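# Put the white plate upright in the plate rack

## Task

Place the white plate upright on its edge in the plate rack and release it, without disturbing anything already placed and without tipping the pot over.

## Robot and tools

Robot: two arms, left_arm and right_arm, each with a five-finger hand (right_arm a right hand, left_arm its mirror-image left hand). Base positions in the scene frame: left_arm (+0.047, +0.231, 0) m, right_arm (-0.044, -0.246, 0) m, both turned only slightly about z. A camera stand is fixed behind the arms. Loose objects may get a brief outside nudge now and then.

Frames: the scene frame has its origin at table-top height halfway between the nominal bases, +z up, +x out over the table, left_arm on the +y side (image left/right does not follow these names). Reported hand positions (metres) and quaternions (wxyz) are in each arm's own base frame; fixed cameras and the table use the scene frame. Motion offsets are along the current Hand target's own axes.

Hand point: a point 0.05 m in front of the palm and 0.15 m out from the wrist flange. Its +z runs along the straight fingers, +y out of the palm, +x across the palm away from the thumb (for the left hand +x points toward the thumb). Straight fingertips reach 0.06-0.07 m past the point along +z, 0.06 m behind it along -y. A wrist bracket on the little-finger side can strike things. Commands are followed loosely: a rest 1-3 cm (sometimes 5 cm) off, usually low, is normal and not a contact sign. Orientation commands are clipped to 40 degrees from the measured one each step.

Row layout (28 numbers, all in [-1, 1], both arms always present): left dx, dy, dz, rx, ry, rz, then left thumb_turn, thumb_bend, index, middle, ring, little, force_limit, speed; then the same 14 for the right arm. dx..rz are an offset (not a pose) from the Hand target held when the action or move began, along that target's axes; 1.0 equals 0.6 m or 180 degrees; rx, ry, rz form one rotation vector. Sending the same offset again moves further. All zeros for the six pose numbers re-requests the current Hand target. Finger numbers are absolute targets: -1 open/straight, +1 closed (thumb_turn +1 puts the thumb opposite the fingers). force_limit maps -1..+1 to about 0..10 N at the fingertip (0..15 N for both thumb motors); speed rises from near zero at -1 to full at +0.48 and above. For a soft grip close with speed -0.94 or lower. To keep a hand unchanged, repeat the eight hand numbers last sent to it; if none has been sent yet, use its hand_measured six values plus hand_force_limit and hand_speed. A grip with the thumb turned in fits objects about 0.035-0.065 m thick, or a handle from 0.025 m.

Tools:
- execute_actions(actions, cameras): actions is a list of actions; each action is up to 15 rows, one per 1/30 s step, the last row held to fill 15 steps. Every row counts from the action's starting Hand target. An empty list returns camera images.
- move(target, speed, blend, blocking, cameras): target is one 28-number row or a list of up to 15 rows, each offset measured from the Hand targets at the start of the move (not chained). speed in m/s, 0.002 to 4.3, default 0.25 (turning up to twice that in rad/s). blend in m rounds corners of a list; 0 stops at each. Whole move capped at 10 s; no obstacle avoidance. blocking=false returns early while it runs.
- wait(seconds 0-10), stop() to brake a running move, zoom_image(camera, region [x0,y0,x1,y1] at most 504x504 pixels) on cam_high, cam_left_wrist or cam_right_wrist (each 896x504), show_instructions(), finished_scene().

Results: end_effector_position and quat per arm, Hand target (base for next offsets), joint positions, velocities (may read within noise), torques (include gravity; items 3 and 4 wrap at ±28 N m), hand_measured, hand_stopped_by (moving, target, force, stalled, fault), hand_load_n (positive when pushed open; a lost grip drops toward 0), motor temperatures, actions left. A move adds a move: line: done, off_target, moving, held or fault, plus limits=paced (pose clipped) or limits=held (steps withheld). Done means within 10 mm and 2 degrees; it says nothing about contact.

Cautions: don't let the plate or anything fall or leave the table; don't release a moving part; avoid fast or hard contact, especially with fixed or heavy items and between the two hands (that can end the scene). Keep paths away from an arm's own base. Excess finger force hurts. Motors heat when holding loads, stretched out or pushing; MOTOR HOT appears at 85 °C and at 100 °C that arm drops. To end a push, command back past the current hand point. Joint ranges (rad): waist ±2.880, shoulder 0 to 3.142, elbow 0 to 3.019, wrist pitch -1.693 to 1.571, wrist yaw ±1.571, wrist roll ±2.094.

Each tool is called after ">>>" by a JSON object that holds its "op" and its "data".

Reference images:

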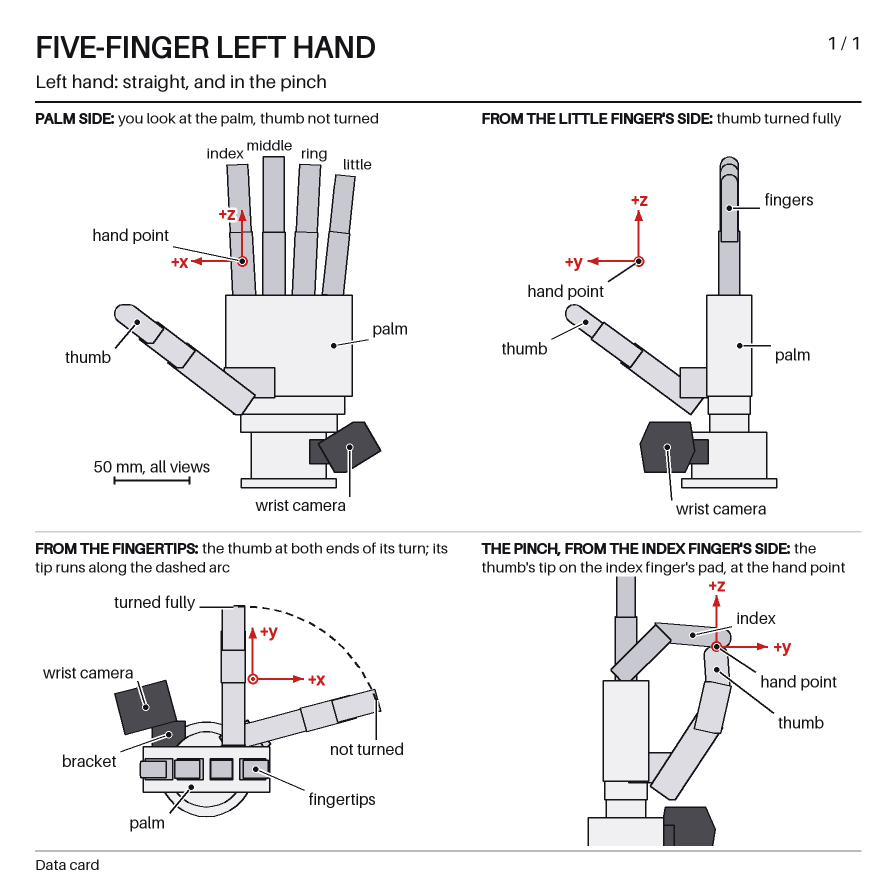

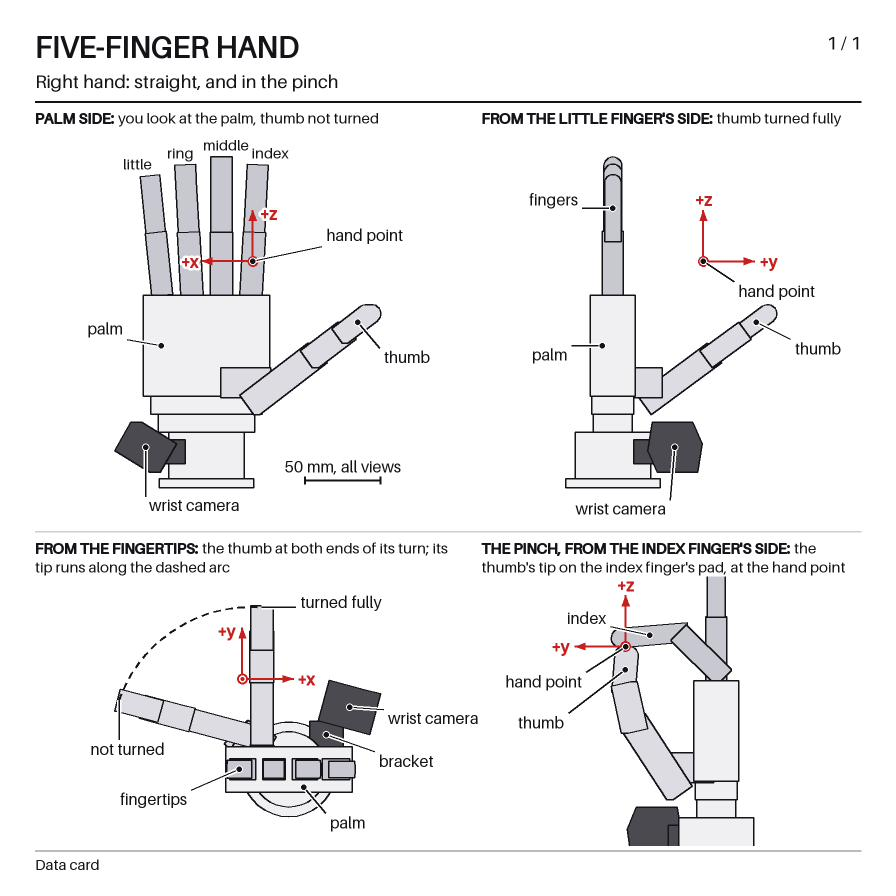

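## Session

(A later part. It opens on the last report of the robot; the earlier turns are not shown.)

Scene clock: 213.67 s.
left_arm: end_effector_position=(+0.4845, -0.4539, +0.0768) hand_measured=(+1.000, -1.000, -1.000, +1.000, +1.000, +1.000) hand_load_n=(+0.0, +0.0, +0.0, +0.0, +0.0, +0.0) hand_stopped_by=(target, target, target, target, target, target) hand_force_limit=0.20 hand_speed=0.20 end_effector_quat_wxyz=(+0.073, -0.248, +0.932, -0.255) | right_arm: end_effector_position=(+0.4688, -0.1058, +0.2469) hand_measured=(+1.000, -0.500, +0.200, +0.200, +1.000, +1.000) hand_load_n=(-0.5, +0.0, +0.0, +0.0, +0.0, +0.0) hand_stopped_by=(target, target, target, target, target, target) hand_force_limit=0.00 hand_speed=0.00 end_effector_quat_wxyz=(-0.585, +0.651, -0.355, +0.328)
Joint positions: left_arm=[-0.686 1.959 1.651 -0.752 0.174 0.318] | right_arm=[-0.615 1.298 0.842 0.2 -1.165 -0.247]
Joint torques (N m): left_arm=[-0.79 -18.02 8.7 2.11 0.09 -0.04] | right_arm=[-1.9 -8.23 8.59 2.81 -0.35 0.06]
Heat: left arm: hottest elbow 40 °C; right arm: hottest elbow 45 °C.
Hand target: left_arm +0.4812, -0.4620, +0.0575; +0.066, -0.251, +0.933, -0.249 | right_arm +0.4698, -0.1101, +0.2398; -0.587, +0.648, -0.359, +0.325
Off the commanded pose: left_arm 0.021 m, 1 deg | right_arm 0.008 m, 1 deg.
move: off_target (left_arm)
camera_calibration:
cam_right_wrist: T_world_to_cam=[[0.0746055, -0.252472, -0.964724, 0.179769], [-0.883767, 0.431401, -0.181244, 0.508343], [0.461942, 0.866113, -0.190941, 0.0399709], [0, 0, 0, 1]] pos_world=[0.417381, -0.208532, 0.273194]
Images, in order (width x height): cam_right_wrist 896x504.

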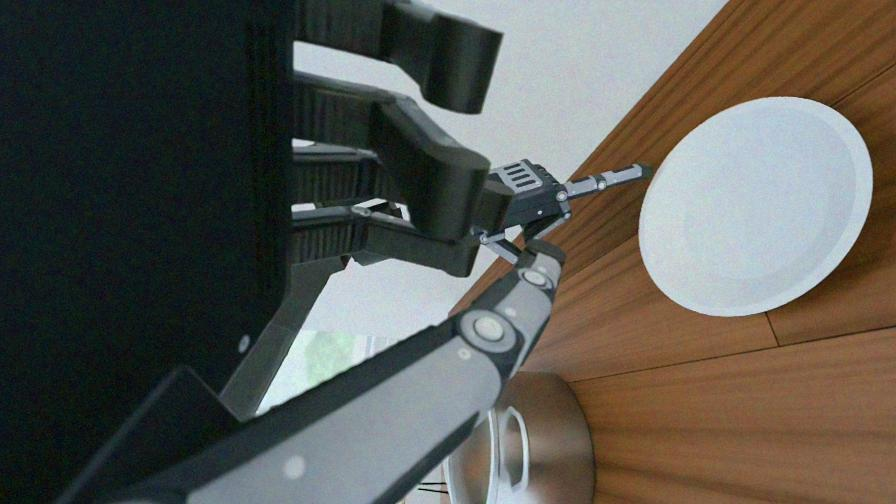

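>>> {"op": "move", "data": {"target": [0,0.01,0.01732,0,0,0,1,-1,-1,1,1,1,0.2,0.2, 0,0,0,0,0,0,1,-0.5,0.2,0.2,1,1,0,0], "speed": 0.05, "cameras": ["cam_right_wrist"]}}

>>> {"op": "zoom_image", "data": {"camera": "cam_right_wrist", "region": [500, 60, 896, 340]}}

Scene clock: 215.57 s.
left_arm: end_effector_position=(+0.4855, -0.4546, +0.0675) hand_measured=(+1.000, -1.000, -1.000, +1.000, +1.000, +1.000) hand_load_n=(+0.0, +0.0, +0.0, +0.0, +0.0, +0.0) hand_stopped_by=(target, target, target, target, target, target) hand_force_limit=0.20 hand_speed=0.20 end_effector_quat_wxyz=(+0.075, -0.248, +0.931, -0.257) | right_arm: end_effector_position=(+0.4688, -0.1058, +0.2469) hand_measured=(+1.000, -0.500, +0.200, +0.200, +1.000, +1.000) hand_load_n=(+0.0, +0.0, +0.0, +0.0, +0.5, +0.0) hand_stopped_by=(target, target, target, target, target, target) hand_force_limit=0.00 hand_speed=0.00 end_effector_quat_wxyz=(-0.585, +0.651, -0.355, +0.328)
Joint positions: left_arm=[-0.686 1.967 1.637 -0.725 0.173 0.318] | right_arm=[-0.615 1.298 0.842 0.2 -1.165 -0.247]
Joint torques (N m): left_arm=[-0.62 -17.67 8.42 1.91 0.13 -0.07] | right_arm=[-1.9 -8.23 8.49 2.85 -0.34 0.07]
Heat: left arm: hottest elbow 40 °C; right arm: hottest elbow 45 °C.
Hand target: left_arm +0.4812, -0.4619, +0.0455; +0.066, -0.251, +0.933, -0.249 | right_arm +0.4698, -0.1101, +0.2398; -0.587, +0.648, -0.359, +0.325
Off the commanded pose: left_arm 0.024 m, 1 deg | right_arm 0.008 m, 1 deg.
move: off_target (left_arm)
camera_calibration:
cam_right_wrist: T_world_to_cam=[[0.0746055, -0.252472, -0.964724, 0.179769], [-0.883767, 0.431401, -0.181244, 0.508343], [0.461942, 0.866113, -0.190941, 0.0399709], [0, 0, 0, 1]] pos_world=[0.417381, -0.208532, 0.273194]
Images, in order (width x height): cam_right_wrist 896x504.

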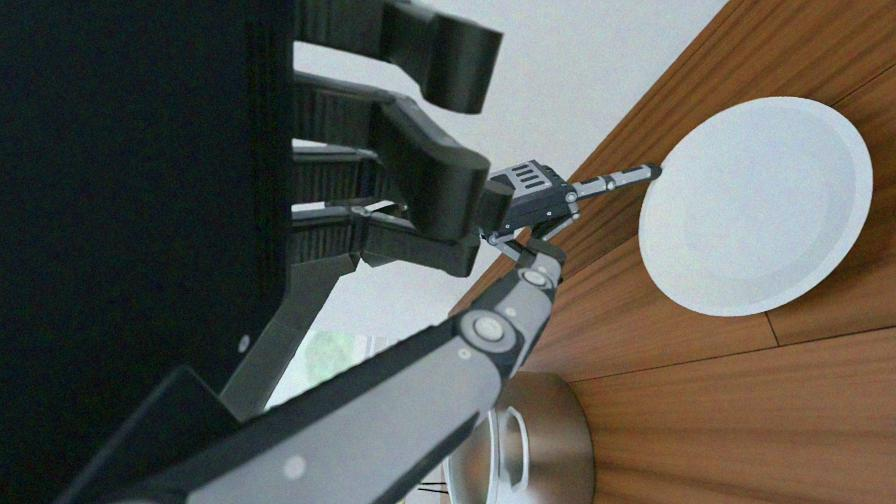

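Scaled by 1.273 from the camera's 896x504 image, which has a finer 1280x720 frame.

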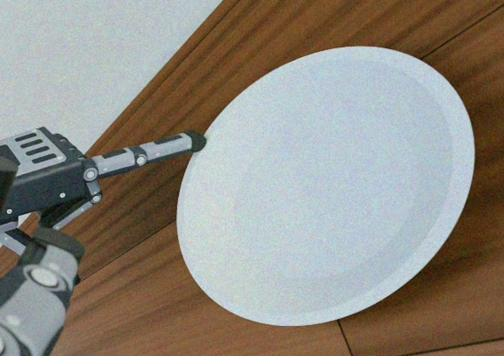

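>>> {"op": "move", "data": {"target": [0,0.01,0.01732,0,0,0,1,-1,-1,1,1,1,0.2,0.2, 0,0,0,0,0,0,1,-0.5,0.2,0.2,1,1,0,0], "speed": 0.05, "cameras": ["cam_right_wrist"]}}

>>> {"op": "zoom_image", "data": {"camera": "cam_right_wrist", "region": [500, 60, 896, 340]}}

Scene clock: 216.80 s.
left_arm: end_effector_position=(+0.4882, -0.4569, +0.0653) hand_measured=(+1.000, -1.000, -1.000, +1.000, +1.000, +1.000) hand_load_n=(+0.0, +0.0, +0.0, +0.0, +0.0, +0.0) hand_stopped_by=(target, target, target, target, target, target) hand_force_limit=0.20 hand_speed=0.20 end_effector_quat_wxyz=(+0.080, -0.247, +0.929, -0.264) | right_arm: end_effector_position=(+0.4688, -0.1058, +0.2469) hand_measured=(+1.000, -0.500, +0.200, +0.200, +1.000, +1.000) hand_load_n=(+0.0, +0.0, +0.0, +0.0, +0.0, +0.0) hand_stopped_by=(target, target, target, target, target, target) hand_force_limit=0.00 hand_speed=0.00 end_effector_quat_wxyz=(-0.585, +0.651, -0.355, +0.328)
Joint positions: left_arm=[-0.686 1.967 1.627 -0.697 0.173 0.317] | right_arm=[-0.615 1.298 0.842 0.2 -1.165 -0.247]
Joint torques (N m): left_arm=[-0.79 -16.79 8.01 2.02 0.11 -0.03] | right_arm=[-2.08 -8.29 8.53 2.84 -0.34 0.06]
Heat: left arm: hottest elbow 40 °C; right arm: hottest elbow 45 °C.
Hand target: left_arm +0.4812, -0.4619, +0.0334; +0.066, -0.251, +0.933, -0.249 | right_arm +0.4698, -0.1101, +0.2398; -0.587, +0.648, -0.359, +0.325
Off the commanded pose: left_arm 0.033 m, 2 deg | right_arm 0.008 m, 1 deg.
move: off_target (left_arm)
camera_calibration:
cam_right_wrist: T_world_to_cam=[[0.0746055, -0.252472, -0.964724, 0.179769], [-0.883767, 0.431401, -0.181244, 0.508343], [0.461942, 0.866113, -0.190941, 0.0399709], [0, 0, 0, 1]] pos_world=[0.417381, -0.208532, 0.273194]
Images, in order (width x height): cam_right_wrist 896x504.

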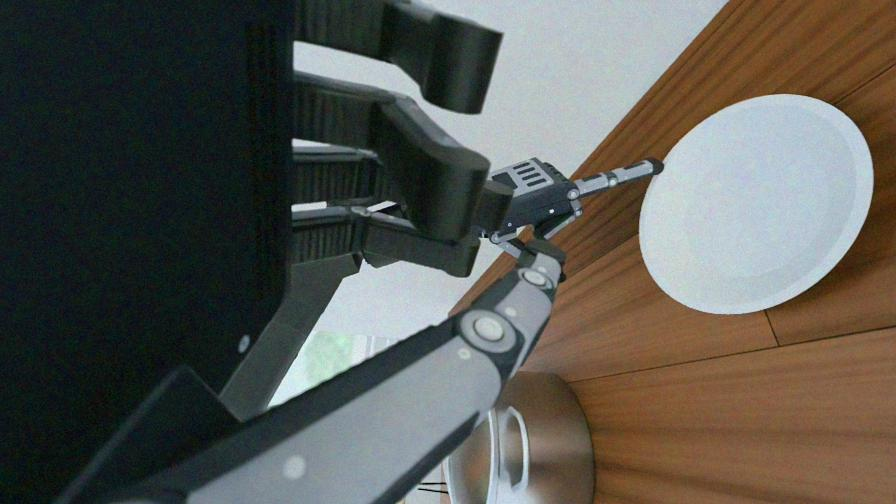

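Scaled by 1.273 from the camera's 896x504 image, which has a finer 1280x720 frame.

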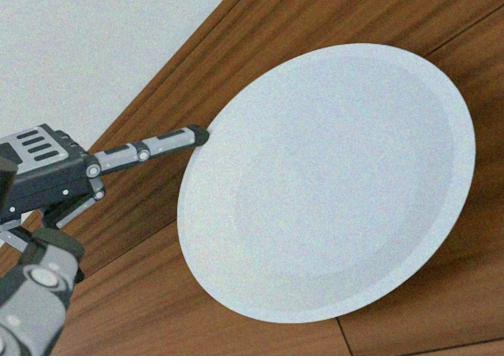

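>>> {"op": "move", "data": {"target": [0,0.0125,0.0217,0,0,0,1,-1,-1,1,1,1,0.2,0.2, 0,0,0,0,0,0,1,-0.5,0.2,0.2,1,1,0,0], "speed": 0.05, "cameras": ["cam_right_wrist"]}}

>>> {"op": "zoom_image", "data": {"camera": "cam_right_wrist", "region": [500, 60, 896, 340]}}

Scene clock: 218.37 s.
left_arm: end_effector_position=(+0.4916, -0.4603, +0.0622) hand_measured=(+1.000, -1.000, -1.000, +1.000, +1.000, +1.000) hand_load_n=(+0.0, +0.0, +0.5, +0.0, +0.0, +0.0) hand_stopped_by=(target, target, target, target, target, target) hand_force_limit=0.20 hand_speed=0.20 end_effector_quat_wxyz=(+0.085, -0.246, +0.926, -0.274) | right_arm: end_effector_position=(+0.4688, -0.1058, +0.2469) hand_measured=(+1.000, -0.500, +0.200, +0.200, +1.000, +1.000) hand_load_n=(+0.0, +0.0, +0.0, +0.0, +0.0, +0.0) hand_stopped_by=(target, target, target, target, target, target) hand_force_limit=0.00 hand_speed=0.00 end_effector_quat_wxyz=(-0.585, +0.651, -0.355, +0.328)
Joint positions: left_arm=[-0.686 1.968 1.614 -0.659 0.175 0.314] | right_arm=[-0.615 1.298 0.842 0.2 -1.165 -0.247]
Joint torques (N m): left_arm=[-0.91 -15.91 7.41 1.88 0.05 -0.01] | right_arm=[-1.85 -8.18 8.5 2.85 -0.34 0.07]
Heat: left arm: hottest elbow 40 °C; right arm: hottest elbow 45 °C.
Hand target: left_arm +0.4812, -0.4620, +0.0186; +0.067, -0.251, +0.933, -0.249 | right_arm +0.4698, -0.1101, +0.2398; -0.587, +0.648, -0.359, +0.325
Off the commanded pose: left_arm 0.045 m, 4 deg | right_arm 0.008 m, 1 deg.
move: off_target (left_arm)
camera_calibration:
cam_right_wrist: T_world_to_cam=[[0.0746055, -0.252472, -0.964724, 0.179769], [-0.883767, 0.431401, -0.181244, 0.508343], [0.461942, 0.866113, -0.190941, 0.0399709], [0, 0, 0, 1]] pos_world=[0.417381, -0.208532, 0.273194]
Images, in order (width x height): cam_right_wrist 896x504.

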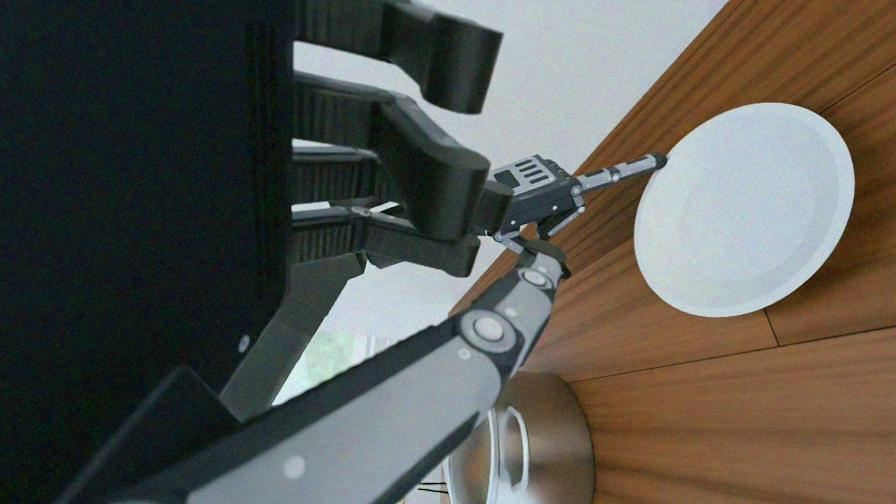

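Scaled by 1.273 from the camera's 896x504 image, which has a finer 1280x720 frame.

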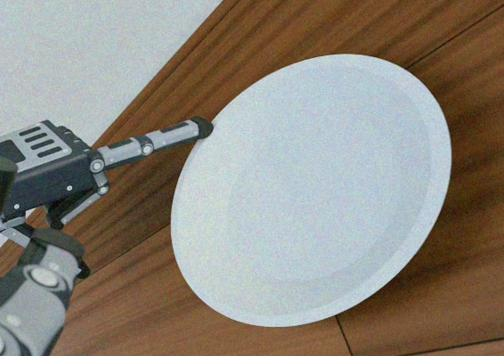

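>>> {"op": "move", "data": {"target": [0.0037,0.0202,0.0076,0,0,0,1,-1,-1,1,1,1,0.2,0.2, 0,0,0,0,0,0,1,-0.5,0.2,0.2,1,1,0,0], "speed": 0.05, "cameras": ["cam_right_wrist"]}}

>>> {"op": "zoom_image", "data": {"camera": "cam_right_wrist", "region": [500, 60, 896, 340]}}

Scene clock: 221.20 s.
left_arm: end_effector_position=(+0.4847, -0.4544, +0.0438) hand_measured=(+1.000, -1.000, -1.000, +1.000, +1.000, +1.000) hand_load_n=(+0.0, +0.0, +0.0, +0.0, +0.0, +0.0) hand_stopped_by=(target, target, target, target, target, target) hand_force_limit=0.20 hand_speed=0.20 end_effector_quat_wxyz=(+0.083, -0.249, +0.927, -0.269) | right_arm: end_effector_position=(+0.4688, -0.1058, +0.2469) hand_measured=(+1.000, -0.500, +0.200, +0.200, +1.000, +1.000) hand_load_n=(+0.0, +0.0, +0.0, +0.0, +0.0, +0.0) hand_stopped_by=(target, target, target, target, target, target) hand_force_limit=0.00 hand_speed=0.00 end_effector_quat_wxyz=(-0.585, +0.651, -0.355, +0.328)
Joint positions: left_arm=[-0.686 1.97 1.568 -0.622 0.173 0.311] | right_arm=[-0.615 1.298 0.842 0.2 -1.165 -0.247]
Joint torques (N m): left_arm=[-0.56 -16.09 7.58 1.57 0.14 0.03] | right_arm=[-1.9 -8.23 8.5 2.86 -0.35 0.07]
Heat: left arm: hottest elbow 40 °C; right arm: hottest elbow 45 °C.
Hand target: left_arm +0.4751, -0.4559, +0.0084; +0.067, -0.251, +0.933, -0.249 | right_arm +0.4698, -0.1101, +0.2398; -0.587, +0.648, -0.359, +0.325
Off the commanded pose: left_arm 0.037 m, 3 deg | right_arm 0.008 m, 1 deg.
move: off_target (left_arm)
camera_calibration:
cam_right_wrist: T_world_to_cam=[[0.0746055, -0.252472, -0.964724, 0.179769], [-0.883767, 0.431401, -0.181244, 0.508343], [0.461942, 0.866113, -0.190941, 0.0399709], [0, 0, 0, 1]] pos_world=[0.417381, -0.208532, 0.273194]
Images, in order (width x height): cam_right_wrist 896x504.

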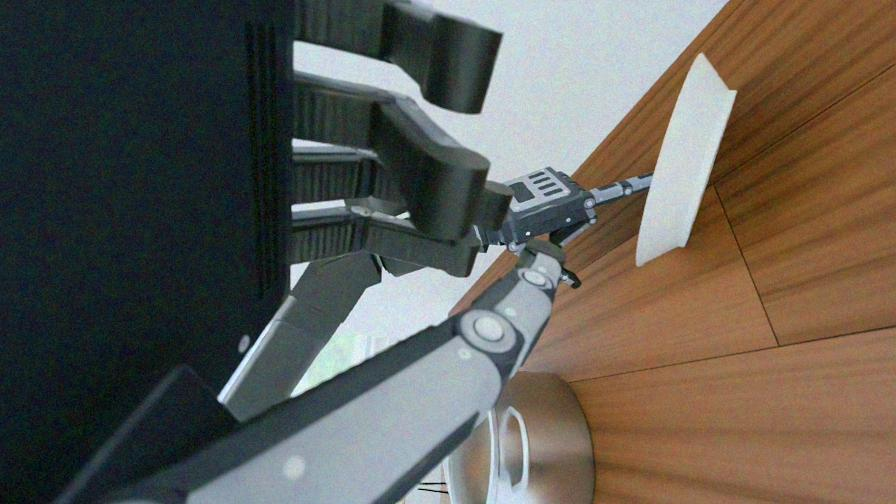

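Scaled by 1.273 from the camera's 896x504 image, which has a finer 1280x720 frame.

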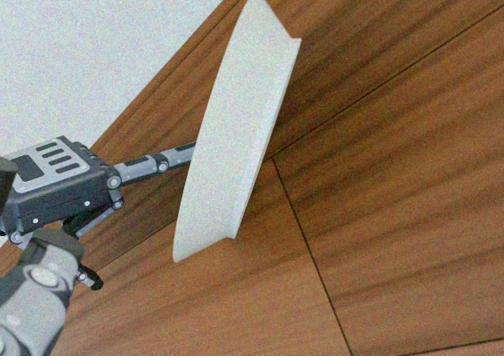

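>>> {"op": "wait", "data": {"seconds": 0.2, "cameras": ["all"]}}

>>> {"op": "zoom_image", "data": {"camera": "cam_high", "region": [340, 20, 580, 200]}}

Scene clock: 221.83 s.
left_arm: end_effector_position=(+0.4847, -0.4544, +0.0438) hand_measured=(+1.000, -1.000, -1.000, +1.000, +1.000, +1.000) hand_load_n=(+0.0, +0.0, +0.0, +0.0, +0.0, +0.0) hand_stopped_by=(target, target, target, target, target, target) hand_force_limit=0.20 hand_speed=0.20 end_effector_quat_wxyz=(+0.083, -0.249, +0.927, -0.269) | right_arm: end_effector_position=(+0.4688, -0.1058, +0.2469) hand_measured=(+1.000, -0.500, +0.200, +0.200, +1.000, +1.000) hand_load_n=(+0.0, +0.0, +0.0, +0.0, +0.5, +0.0) hand_stopped_by=(target, target, target, target, target, target) hand_force_limit=0.00 hand_speed=0.00 end_effector_quat_wxyz=(-0.585, +0.651, -0.355, +0.328)
Joint positions: left_arm=[-0.686 1.97 1.568 -0.622 0.173 0.311] | right_arm=[-0.615 1.298 0.842 0.2 -1.165 -0.247]
Joint torques (N m): left_arm=[-0.85 -16.32 7.6 1.74 0.17 0.05] | right_arm=[-2.02 -8.18 8.49 2.81 -0.34 0.07]
Heat: left arm: hottest elbow 40 °C; right arm: hottest elbow 45 °C.
Hand target: left_arm +0.4751, -0.4559, +0.0084; +0.067, -0.251, +0.933, -0.249 | right_arm +0.4698, -0.1101, +0.2398; -0.587, +0.648, -0.359, +0.325
Off the commanded pose: left_arm 0.037 m, 3 deg | right_arm 0.008 m, 1 deg.
wait: 0.20 s; at rest from the start
camera_calibration:
cam_left_wrist: T_world_to_cam=[[0.148654, -0.80931, 0.56826, -0.468116], [-0.953207, 0.0357045, 0.300204, 0.461364], [-0.263247, -0.586296, -0.766132, 0.00654031], [0, 0, 0, 1]] pos_world=[0.511084, -0.39149, 0.132519]
cam_right_wrist: T_world_to_cam=[[0.0746055, -0.252472, -0.964724, 0.179769], [-0.883767, 0.431401, -0.181244, 0.508343], [0.461942, 0.866113, -0.190941, 0.0399709], [0, 0, 0, 1]] pos_world=[0.417381, -0.208532, 0.273194]

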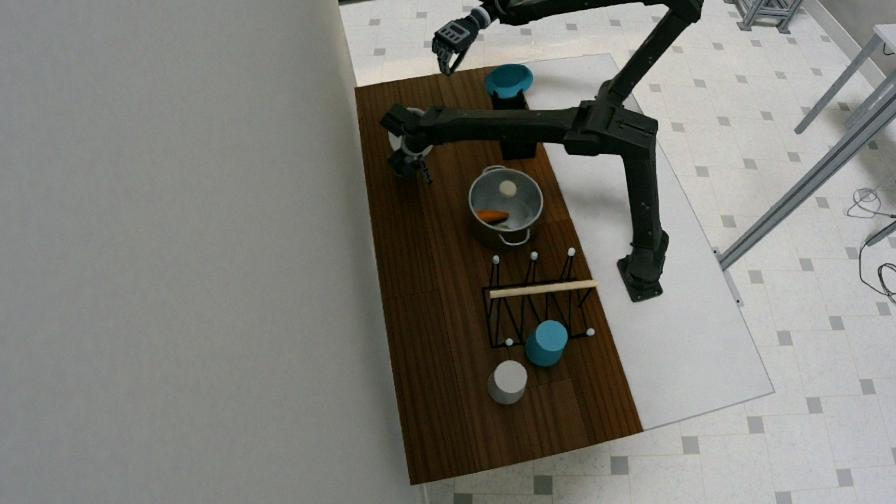

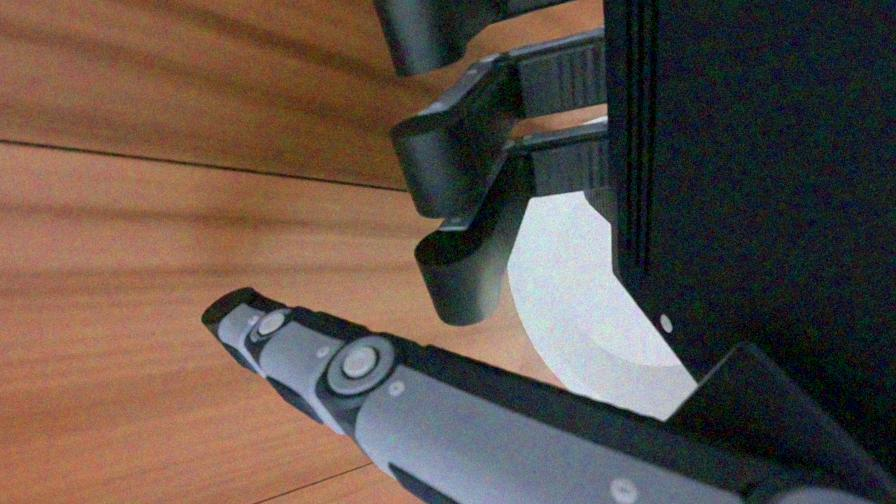

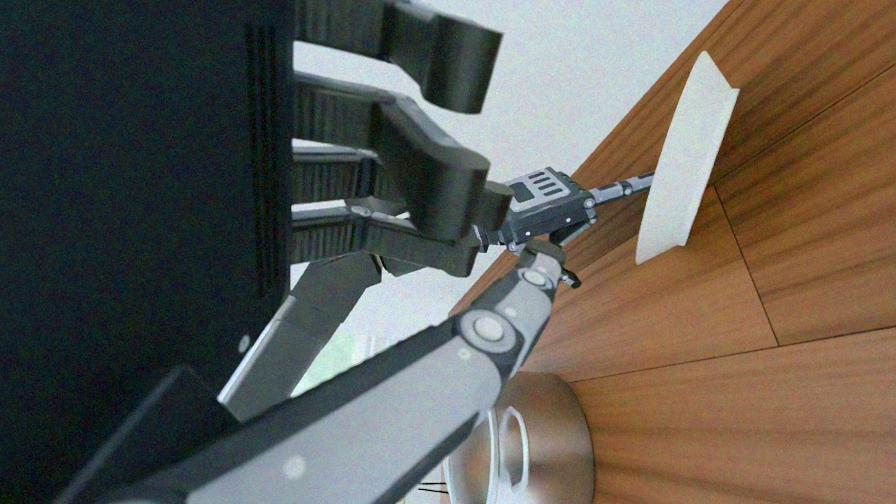

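Scaled by 2.100 from the camera's 896x504 image, which has a finer 1280x720 frame.

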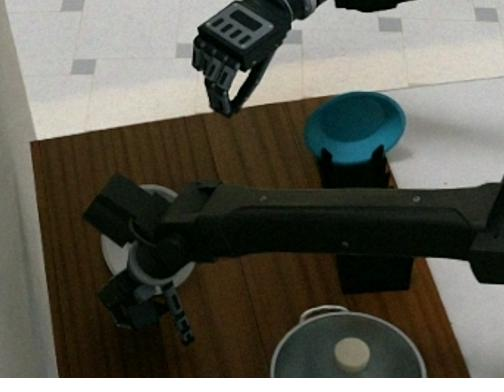

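>>> {"op": "move", "data": {"target": [0,0,0,0,0,0,1,-1,-1,1,1,1,0.2,0.2, -0.0097,0.0932,0.1522,0.0163,-0.0013,-0.1019,1,-0.5,0,0,1,1,0,0.1], "speed": 0.12, "cameras": ["cam_left_wrist","cam_right_wrist"]}}

>>> {"op": "zoom_image", "data": {"camera": "cam_right_wrist", "region": [440, 60, 836, 340]}}

Scene clock: 231.30 s.
left_arm: end_effector_position=(+0.4847, -0.4544, +0.0438) hand_measured=(+1.000, -1.000, -1.000, +1.000, +1.000, +1.000) hand_load_n=(+0.0, +0.0, +0.0, +0.0, +0.5, +0.0) hand_stopped_by=(target, target, target, target, target, target) hand_force_limit=0.20 hand_speed=0.20 end_effector_quat_wxyz=(+0.083, -0.249, +0.927, -0.269) | right_arm: end_effector_position=(+0.5361, -0.0618, +0.1831) hand_measured=(+1.000, -0.500, +0.000, +0.000, +1.000, +1.000) hand_load_n=(+0.0, +0.0, +0.0, -0.5, +0.0, +0.0) hand_stopped_by=(target, target, target, target, target, target) hand_force_limit=0.00 hand_speed=0.10 end_effector_quat_wxyz=(-0.546, +0.681, -0.246, +0.421)
Joint positions: left_arm=[-0.686 1.97 1.568 -0.622 0.173 0.311] | right_arm=[-0.426 1.478 0.772 0.616 -0.993 -0.386]
Joint torques (N m): left_arm=[-0.67 -16.44 7.64 1.74 0.13 0.02] | right_arm=[-0.67 -9.58 7.49 3.02 0.15 -0.14]
Heat: left arm: hottest elbow 39 °C; right arm: hottest elbow 45 °C.
Hand target: left_arm +0.4751, -0.4559, +0.0084; +0.067, -0.251, +0.933, -0.249 | right_arm +0.5391, -0.0599, +0.1752; -0.545, +0.683, -0.242, +0.423
Off the commanded pose: left_arm 0.037 m, 3 deg | right_arm 0.009 m, 1 deg.
move: off_target (left_arm)
camera_calibration:
cam_left_wrist: T_world_to_cam=[[0.148654, -0.80931, 0.56826, -0.468116], [-0.953207, 0.0357045, 0.300204, 0.461364], [-0.263247, -0.586296, -0.766132, 0.00654031], [0, 0, 0, 1]] pos_world=[0.511084, -0.39149, 0.132519]
cam_right_wrist: T_world_to_cam=[[0.269762, -0.453019, -0.849707, -0.0138023], [-0.831199, 0.33595, -0.442997, 0.551125], [0.486145, 0.825779, -0.285922, -0.0395145], [0, 0, 0, 1]] pos_world=[0.481027, -0.158773, 0.221121]
Images, in order (width x height): cam_left_wrist 896x504, cam_right_wrist 896x504.

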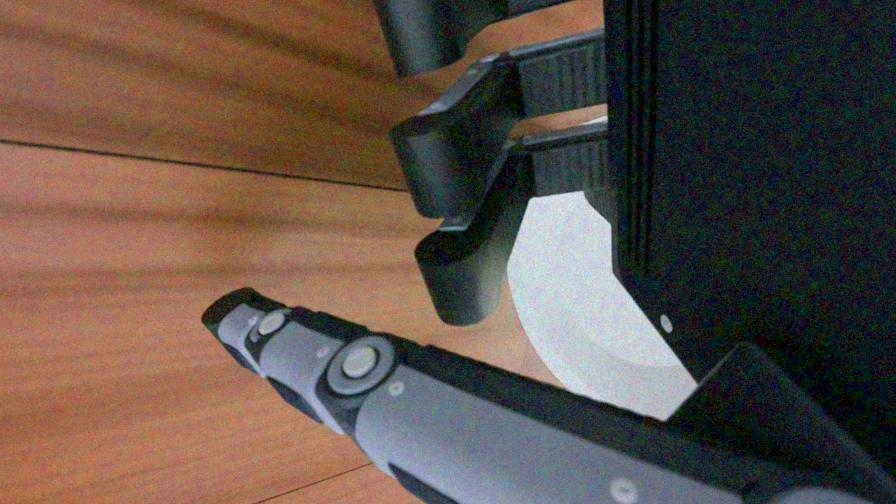

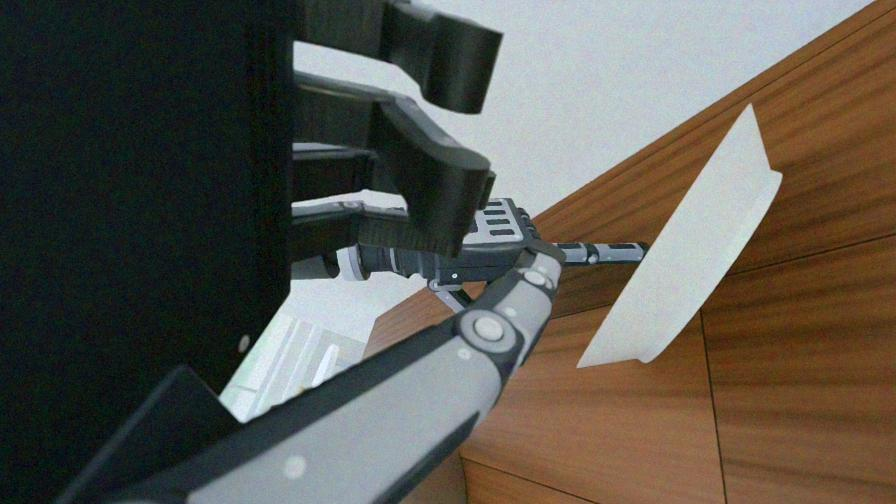

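Scaled by 1.273 from the camera's 896x504 image, which has a finer 1280x720 frame.

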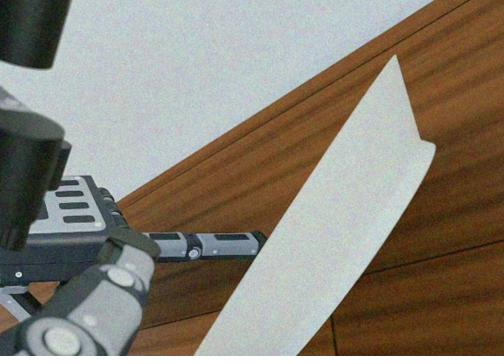

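>>> {"op": "move", "data": {"target": [0,0,0,0,0,0,1,-1,-1,1,1,1,0.2,0.2, -0.02,0.075,0,0,0,0,1,-0.5,0,0,1,1,0,0.1], "speed": 0.1, "cameras": ["cam_left_wrist","cam_right_wrist"]}}

>>> {"op": "zoom_image", "data": {"camera": "cam_right_wrist", "region": [380, 60, 776, 360]}}

Scene clock: 234.83 s.
left_arm: end_effector_position=(+0.4847, -0.4544, +0.0438) hand_measured=(+1.000, -1.000, -1.000, +1.000, +1.000, +1.000) hand_load_n=(+0.0, -0.5, +0.5, +0.0, +0.0, +0.0) hand_stopped_by=(target, target, target, target, target, target) hand_force_limit=0.20 hand_speed=0.20 end_effector_quat_wxyz=(+0.083, -0.249, +0.927, -0.269) | right_arm: end_effector_position=(+0.5379, -0.0630, +0.1355) hand_measured=(+1.000, -0.500, +0.000, +0.000, +1.000, +1.000) hand_load_n=(+0.0, +0.0, +0.0, -0.5, +0.0, +0.0) hand_stopped_by=(target, target, target, target, target, target) hand_force_limit=0.00 hand_speed=0.10 end_effector_quat_wxyz=(-0.545, +0.683, -0.244, +0.422)
Joint positions: left_arm=[-0.686 1.97 1.568 -0.622 0.173 0.311] | right_arm=[-0.426 1.59 0.733 0.764 -0.993 -0.394]
Joint torques (N m): left_arm=[-0.73 -16.38 7.66 1.7 0.17 0.02] | right_arm=[-1.38 -10.11 6.64 3.08 -0.16 -0.08]
Heat: left arm: hottest elbow 39 °C; right arm: hottest elbow 44 °C.
Hand target: left_arm +0.4751, -0.4559, +0.0084; +0.067, -0.251, +0.933, -0.249 | right_arm +0.5387, -0.0635, +0.1289; -0.545, +0.683, -0.242, +0.423
Off the commanded pose: left_arm 0.037 m, 3 deg | right_arm 0.007 m, 0 deg.
move: off_target (left_arm)
camera_calibration:
cam_left_wrist: T_world_to_cam=[[0.148654, -0.80931, 0.56826, -0.468116], [-0.953207, 0.0357045, 0.300204, 0.461364], [-0.263247, -0.586296, -0.766132, 0.00654031], [0, 0, 0, 1]] pos_world=[0.511084, -0.39149, 0.132519]
cam_right_wrist: T_world_to_cam=[[0.271229, -0.457595, -0.846783, -0.0567066], [-0.83066, 0.333161, -0.446102, 0.531925], [0.486249, 0.824385, -0.289743, -0.0526412], [0, 0, 0, 1]] pos_world=[0.482827, -0.159769, 0.174022]
Images, in order (width x height): cam_left_wrist 896x504, cam_right_wrist 896x504.

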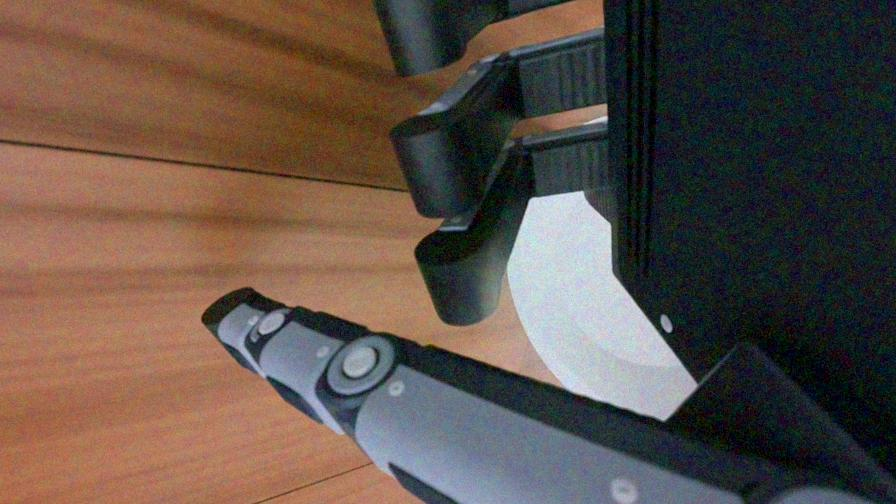

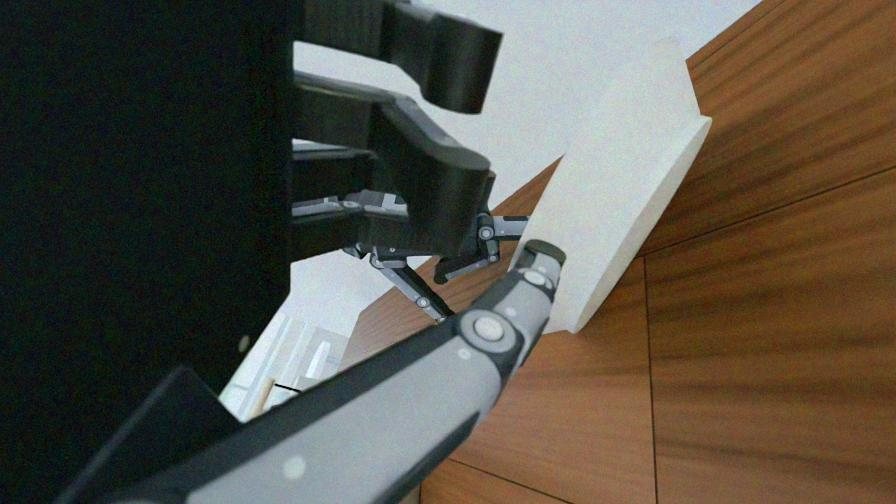

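Scaled by 1.273 from the camera's 896x504 image, which has a finer 1280x720 frame.

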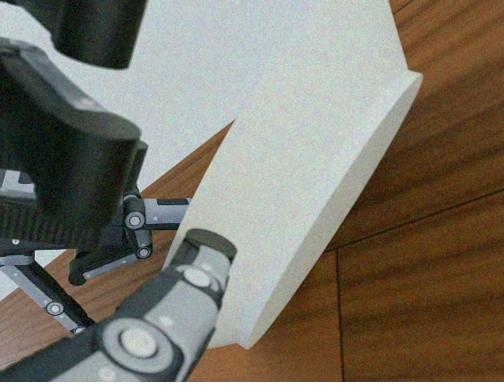

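>>> {"op": "move", "data": {"target": [0,0,0,0,0,0,1,-1,-1,1,1,1,0.2,0.2, 0.0005,0.054,-0.0058,0,0,0,1,-0.5,0,0,1,1,0,0.1], "speed": 0.06, "cameras": ["cam_left_wrist","cam_right_wrist"]}}

>>> {"op": "zoom_image", "data": {"camera": "cam_right_wrist", "region": [380, 60, 776, 360]}}

Scene clock: 237.17 s.
left_arm: end_effector_position=(+0.4847, -0.4544, +0.0438) hand_measured=(+1.000, -1.000, -1.000, +1.000, +1.000, +1.000) hand_load_n=(+0.0, +0.0, +0.5, +0.0, +0.0, +0.0) hand_stopped_by=(target, target, target, target, target, target) hand_force_limit=0.20 hand_speed=0.20 end_effector_quat_wxyz=(+0.083, -0.249, +0.927, -0.269) | right_arm: end_effector_position=(+0.5404, -0.0705, +0.1059) hand_measured=(+1.000, -0.500, +0.000, +0.000, +1.000, +1.000) hand_load_n=(+0.0, +0.0, +0.0, +0.0, +0.0, +0.0) hand_stopped_by=(target, target, target, target, target, target) hand_force_limit=0.00 hand_speed=0.10 end_effector_quat_wxyz=(-0.547, +0.683, -0.243, +0.420)
Joint positions: left_arm=[-0.686 1.97 1.568 -0.622 0.173 0.311] | right_arm=[-0.442 1.68 0.733 0.851 -1.014 -0.395]
Joint torques (N m): left_arm=[-0.85 -16.91 7.61 1.68 0.17 0] | right_arm=[-1.96 -10.7 6.05 2.97 -0.21 -0.13]
Heat: left arm: hottest elbow 39 °C; right arm: hottest elbow 44 °C.
Hand target: left_arm +0.4751, -0.4559, +0.0084; +0.067, -0.251, +0.933, -0.249 | right_arm +0.5401, -0.0751, +0.0984; -0.545, +0.683, -0.242, +0.423
Off the commanded pose: left_arm 0.037 m, 3 deg | right_arm 0.009 m, 0 deg.
move: off_target (left_arm)
camera_calibration:
cam_left_wrist: T_world_to_cam=[[0.148654, -0.80931, 0.56826, -0.468116], [-0.953207, 0.0357045, 0.300204, 0.461364], [-0.263247, -0.586296, -0.766132, 0.00654031], [0, 0, 0, 1]] pos_world=[0.511084, -0.39149, 0.132519]
cam_right_wrist: T_world_to_cam=[[0.27347, -0.454033, -0.847979, -0.086722], [-0.833123, 0.328813, -0.444734, 0.524116], [0.48075, 0.828092, -0.288345, -0.0531726], [0, 0, 0, 1]] pos_world=[0.485931, -0.167679, 0.144222]
Images, in order (width x height): cam_left_wrist 896x504, cam_right_wrist 896x504.

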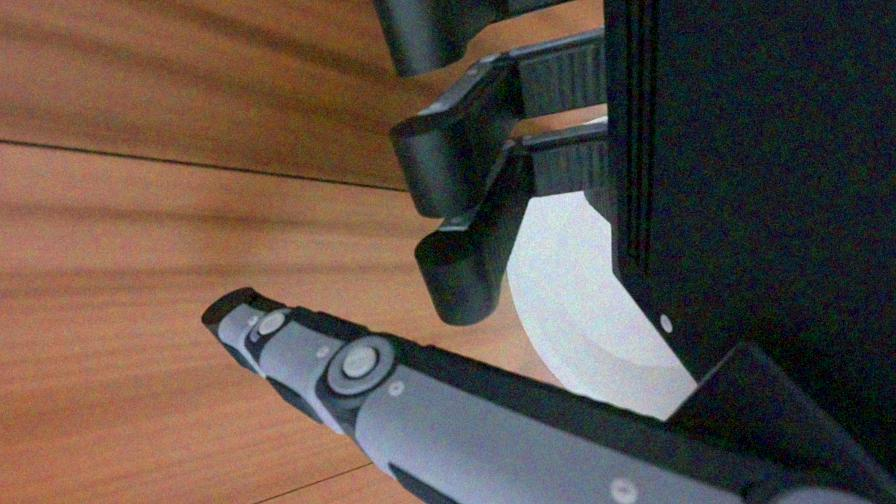

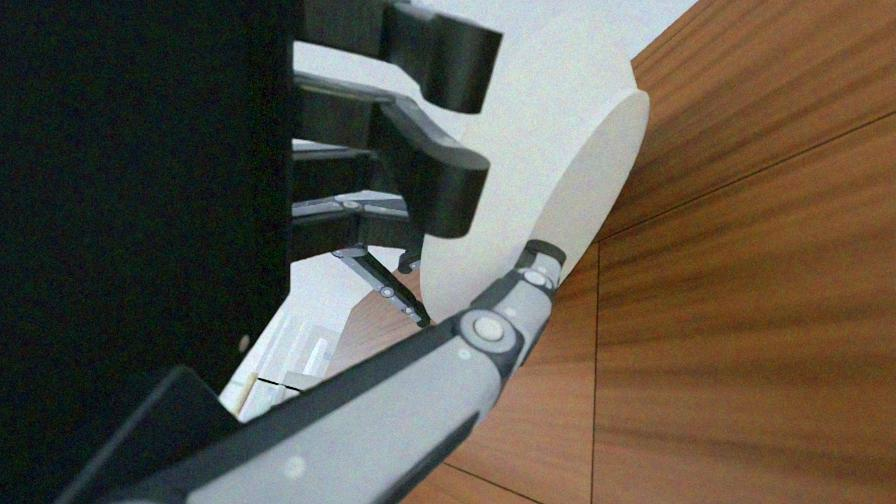

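Scaled by 1.273 from the camera's 896x504 image, which has a finer 1280x720 frame.

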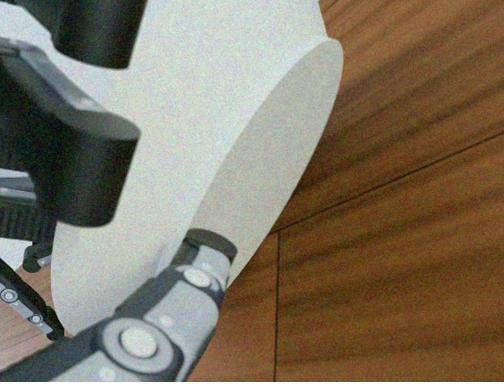

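>>> {"op": "move", "data": {"target": [[0,0,0,0,0,0,1,-1,-1,1,1,1,0.2,0.2, 0,0,0,0,0,0,1,-0.5,0.2,0.2,1,1,-0.4,-0.9],[0,0,0,0,0,0,1,-1,-1,1,1,1,0.2,0.2, 0,0,0,0,0,0,1,0.3,0.2,0.2,1,1,-0.4,-0.9]], "speed": 0.06, "cameras": ["cam_left_wrist","cam_right_wrist"]}}

>>> {"op": "zoom_image", "data": {"camera": "cam_right_wrist", "region": [380, 60, 776, 360]}}

Scene clock: 241.67 s.
left_arm: end_effector_position=(+0.4846, -0.4545, +0.0438) hand_measured=(+1.000, -1.000, -1.000, +1.000, +1.000, +1.000) hand_load_n=(+0.0, +0.0, +0.0, +0.0, +0.0, +0.0) hand_stopped_by=(target, target, target, target, target, target) hand_force_limit=0.20 hand_speed=0.20 end_effector_quat_wxyz=(+0.082, -0.249, +0.927, -0.269) | right_arm: end_effector_position=(+0.5404, -0.0704, +0.1059) hand_measured=(+1.000, -0.254, +0.200, +0.200, +1.000, +1.000) hand_load_n=(+0.5, +5.0, +2.0, +2.5, +0.0, +0.0) hand_stopped_by=(target, force, target, target, target, target) hand_force_limit=-0.40 hand_speed=-0.90 end_effector_quat_wxyz=(-0.547, +0.683, -0.242, +0.420)
Joint positions: left_arm=[-0.686 1.97 1.568 -0.622 0.174 0.311] | right_arm=[-0.442 1.68 0.733 0.851 -1.015 -0.395]
Joint torques (N m): left_arm=[-0.85 -16.38 7.58 1.68 0.12 0.05] | right_arm=[-1.9 -10.75 6.02 3.07 -0.19 -0.11]
Heat: left arm: hottest elbow 39 °C; right arm: hottest elbow 43 °C.
Hand target: left_arm +0.4751, -0.4559, +0.0084; +0.066, -0.251, +0.933, -0.249 | right_arm +0.5401, -0.0751, +0.0984; -0.545, +0.683, -0.242, +0.423
Off the commanded pose: left_arm 0.037 m, 3 deg | right_arm 0.009 m, 0 deg.
move: off_target (left_arm)
camera_calibration:
cam_left_wrist: T_world_to_cam=[[0.148541, -0.808943, 0.568811, -0.468054], [-0.95298, 0.0365357, 0.300823, 0.461399], [-0.264131, -0.58675, -0.76548, 0.00664252], [0, 0, 0, 1]] pos_world=[0.510984, -0.39159, 0.13252]
cam_right_wrist: T_world_to_cam=[[0.273643, -0.453924, -0.847982, -0.0867877], [-0.833246, 0.328502, -0.444734, 0.524124], [0.480439, 0.828275, -0.288338, -0.0529913], [0, 0, 0, 1]] pos_world=[0.485932, -0.167679, 0.144222]
Images, in order (width x height): cam_left_wrist 896x504, cam_right_wrist 896x504.

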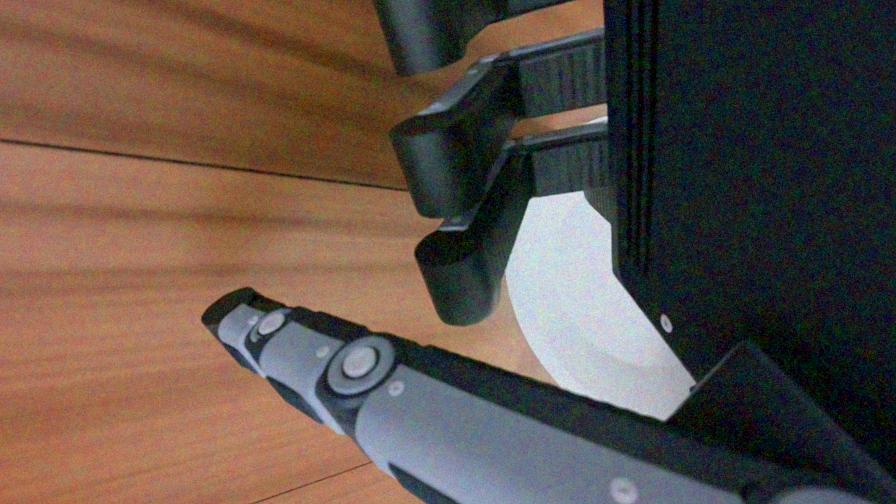

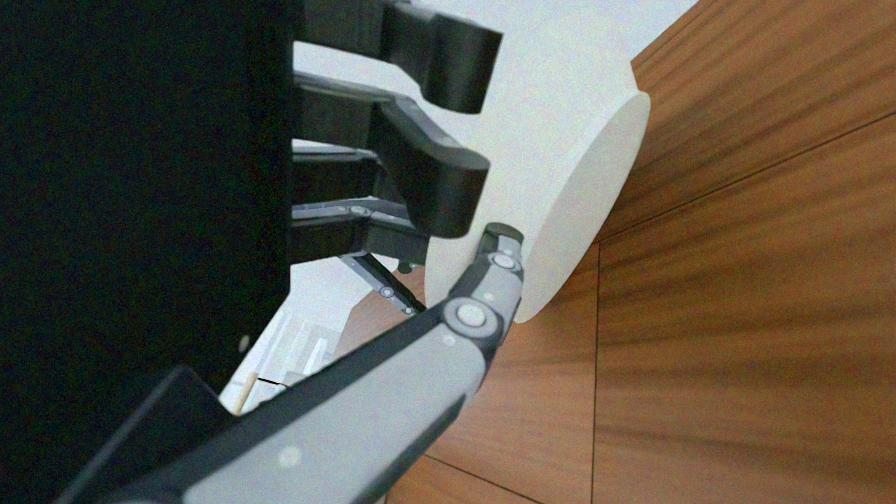

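Scaled by 1.273 from the camera's 896x504 image, which has a finer 1280x720 frame.

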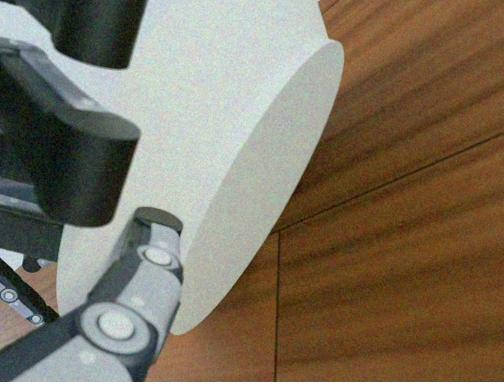

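>>> {"op": "move", "data": {"target": [[0,0,0,0,0,0,1,-1,-1,1,1,1,0.2,0.2, 0,0,0,0,0,0,1,0.32,0.2,0.2,1,1,-0.1,-0.93],[0,-0.0833,-0.1443,0,0,0,1,-1,-1,1,1,1,0.2,0.2, 0,0,0,0,0,0,1,0.32,0.2,0.2,1,1,-0.1,-0.93]], "speed": 0.1, "cameras": ["cam_left_wrist","cam_right_wrist"]}}

Scene clock: 245.13 s.
left_arm: end_effector_position=(+0.4707, -0.4434, +0.0869) hand_measured=(+1.000, -1.000, -1.000, +1.000, +1.000, +1.000) hand_load_n=(+0.0, +0.0, +0.0, +0.0, +0.0, +0.0) hand_stopped_by=(target, target, target, target, target, target) hand_force_limit=0.20 hand_speed=0.20 end_effector_quat_wxyz=(+0.058, -0.256, +0.936, -0.235) | right_arm: end_effector_position=(+0.5402, -0.0702, +0.1052) hand_measured=(+1.000, -0.246, +0.200, +0.200, +1.000, +1.000) hand_load_n=(+0.5, +4.5, +2.0, +4.0, +0.0, +0.0) hand_stopped_by=(target, force, target, target, target, target) hand_force_limit=-0.10 hand_speed=-0.93 end_effector_quat_wxyz=(-0.547, +0.683, -0.241, +0.419)
Joint positions: left_arm=[-0.686 1.938 1.655 -0.827 0.174 0.31] | right_arm=[-0.442 1.682 0.733 0.854 -1.018 -0.395]
Joint torques (N m): left_arm=[-0.97 -21.77 11.81 0.79 0.14 0.05] | right_arm=[-2.02 -10.87 5.97 2.92 -0.08 -0.13]
Heat: left arm: hottest elbow 39 °C; right arm: hottest elbow 42 °C.
Hand target: left_arm +0.4752, -0.4560, +0.1085; +0.066, -0.251, +0.933, -0.249 | right_arm +0.5401, -0.0751, +0.0983; -0.545, +0.683, -0.242, +0.423
Off the commanded pose: left_arm 0.025 m, 2 deg | right_arm 0.008 m, 1 deg.
move: off_target (left_arm)
camera_calibration:
cam_left_wrist: T_world_to_cam=[[0.185814, -0.838171, 0.512779, -0.507098], [-0.930417, 0.0176951, 0.366076, 0.410207], [-0.315908, -0.54512, -0.776561, 0.0862808], [0, 0, 0, 1]] pos_world=[0.503146, -0.38526, 0.176864]
cam_right_wrist: T_world_to_cam=[[0.275235, -0.453096, -0.847909, -0.0880113], [-0.833932, 0.326305, -0.445065, 0.523878], [0.478335, 0.829595, -0.288041, -0.0521208], [0, 0, 0, 1]] pos_world=[0.486033, -0.167583, 0.143521]
Images, in order (width x height): cam_left_wrist 896x504, cam_right_wrist 896x504.

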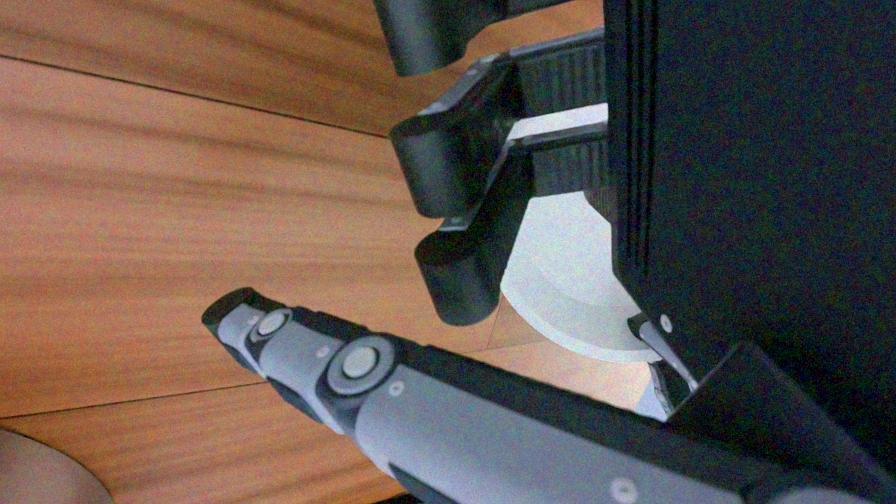

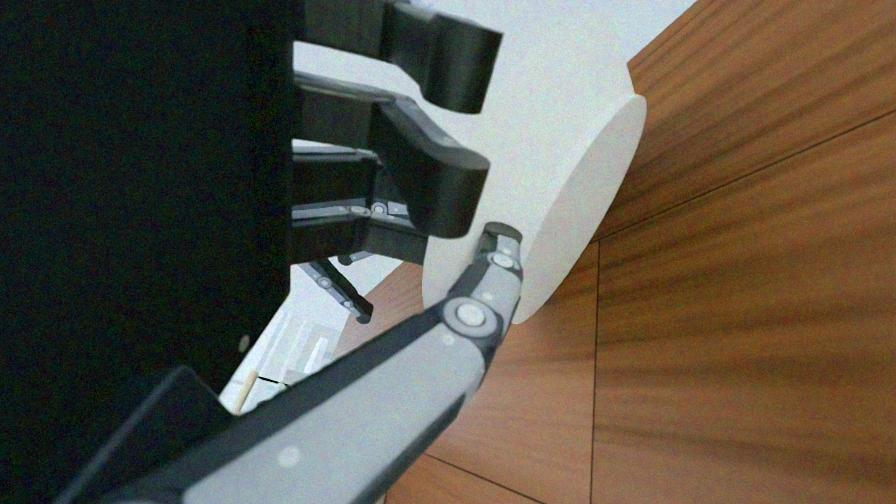

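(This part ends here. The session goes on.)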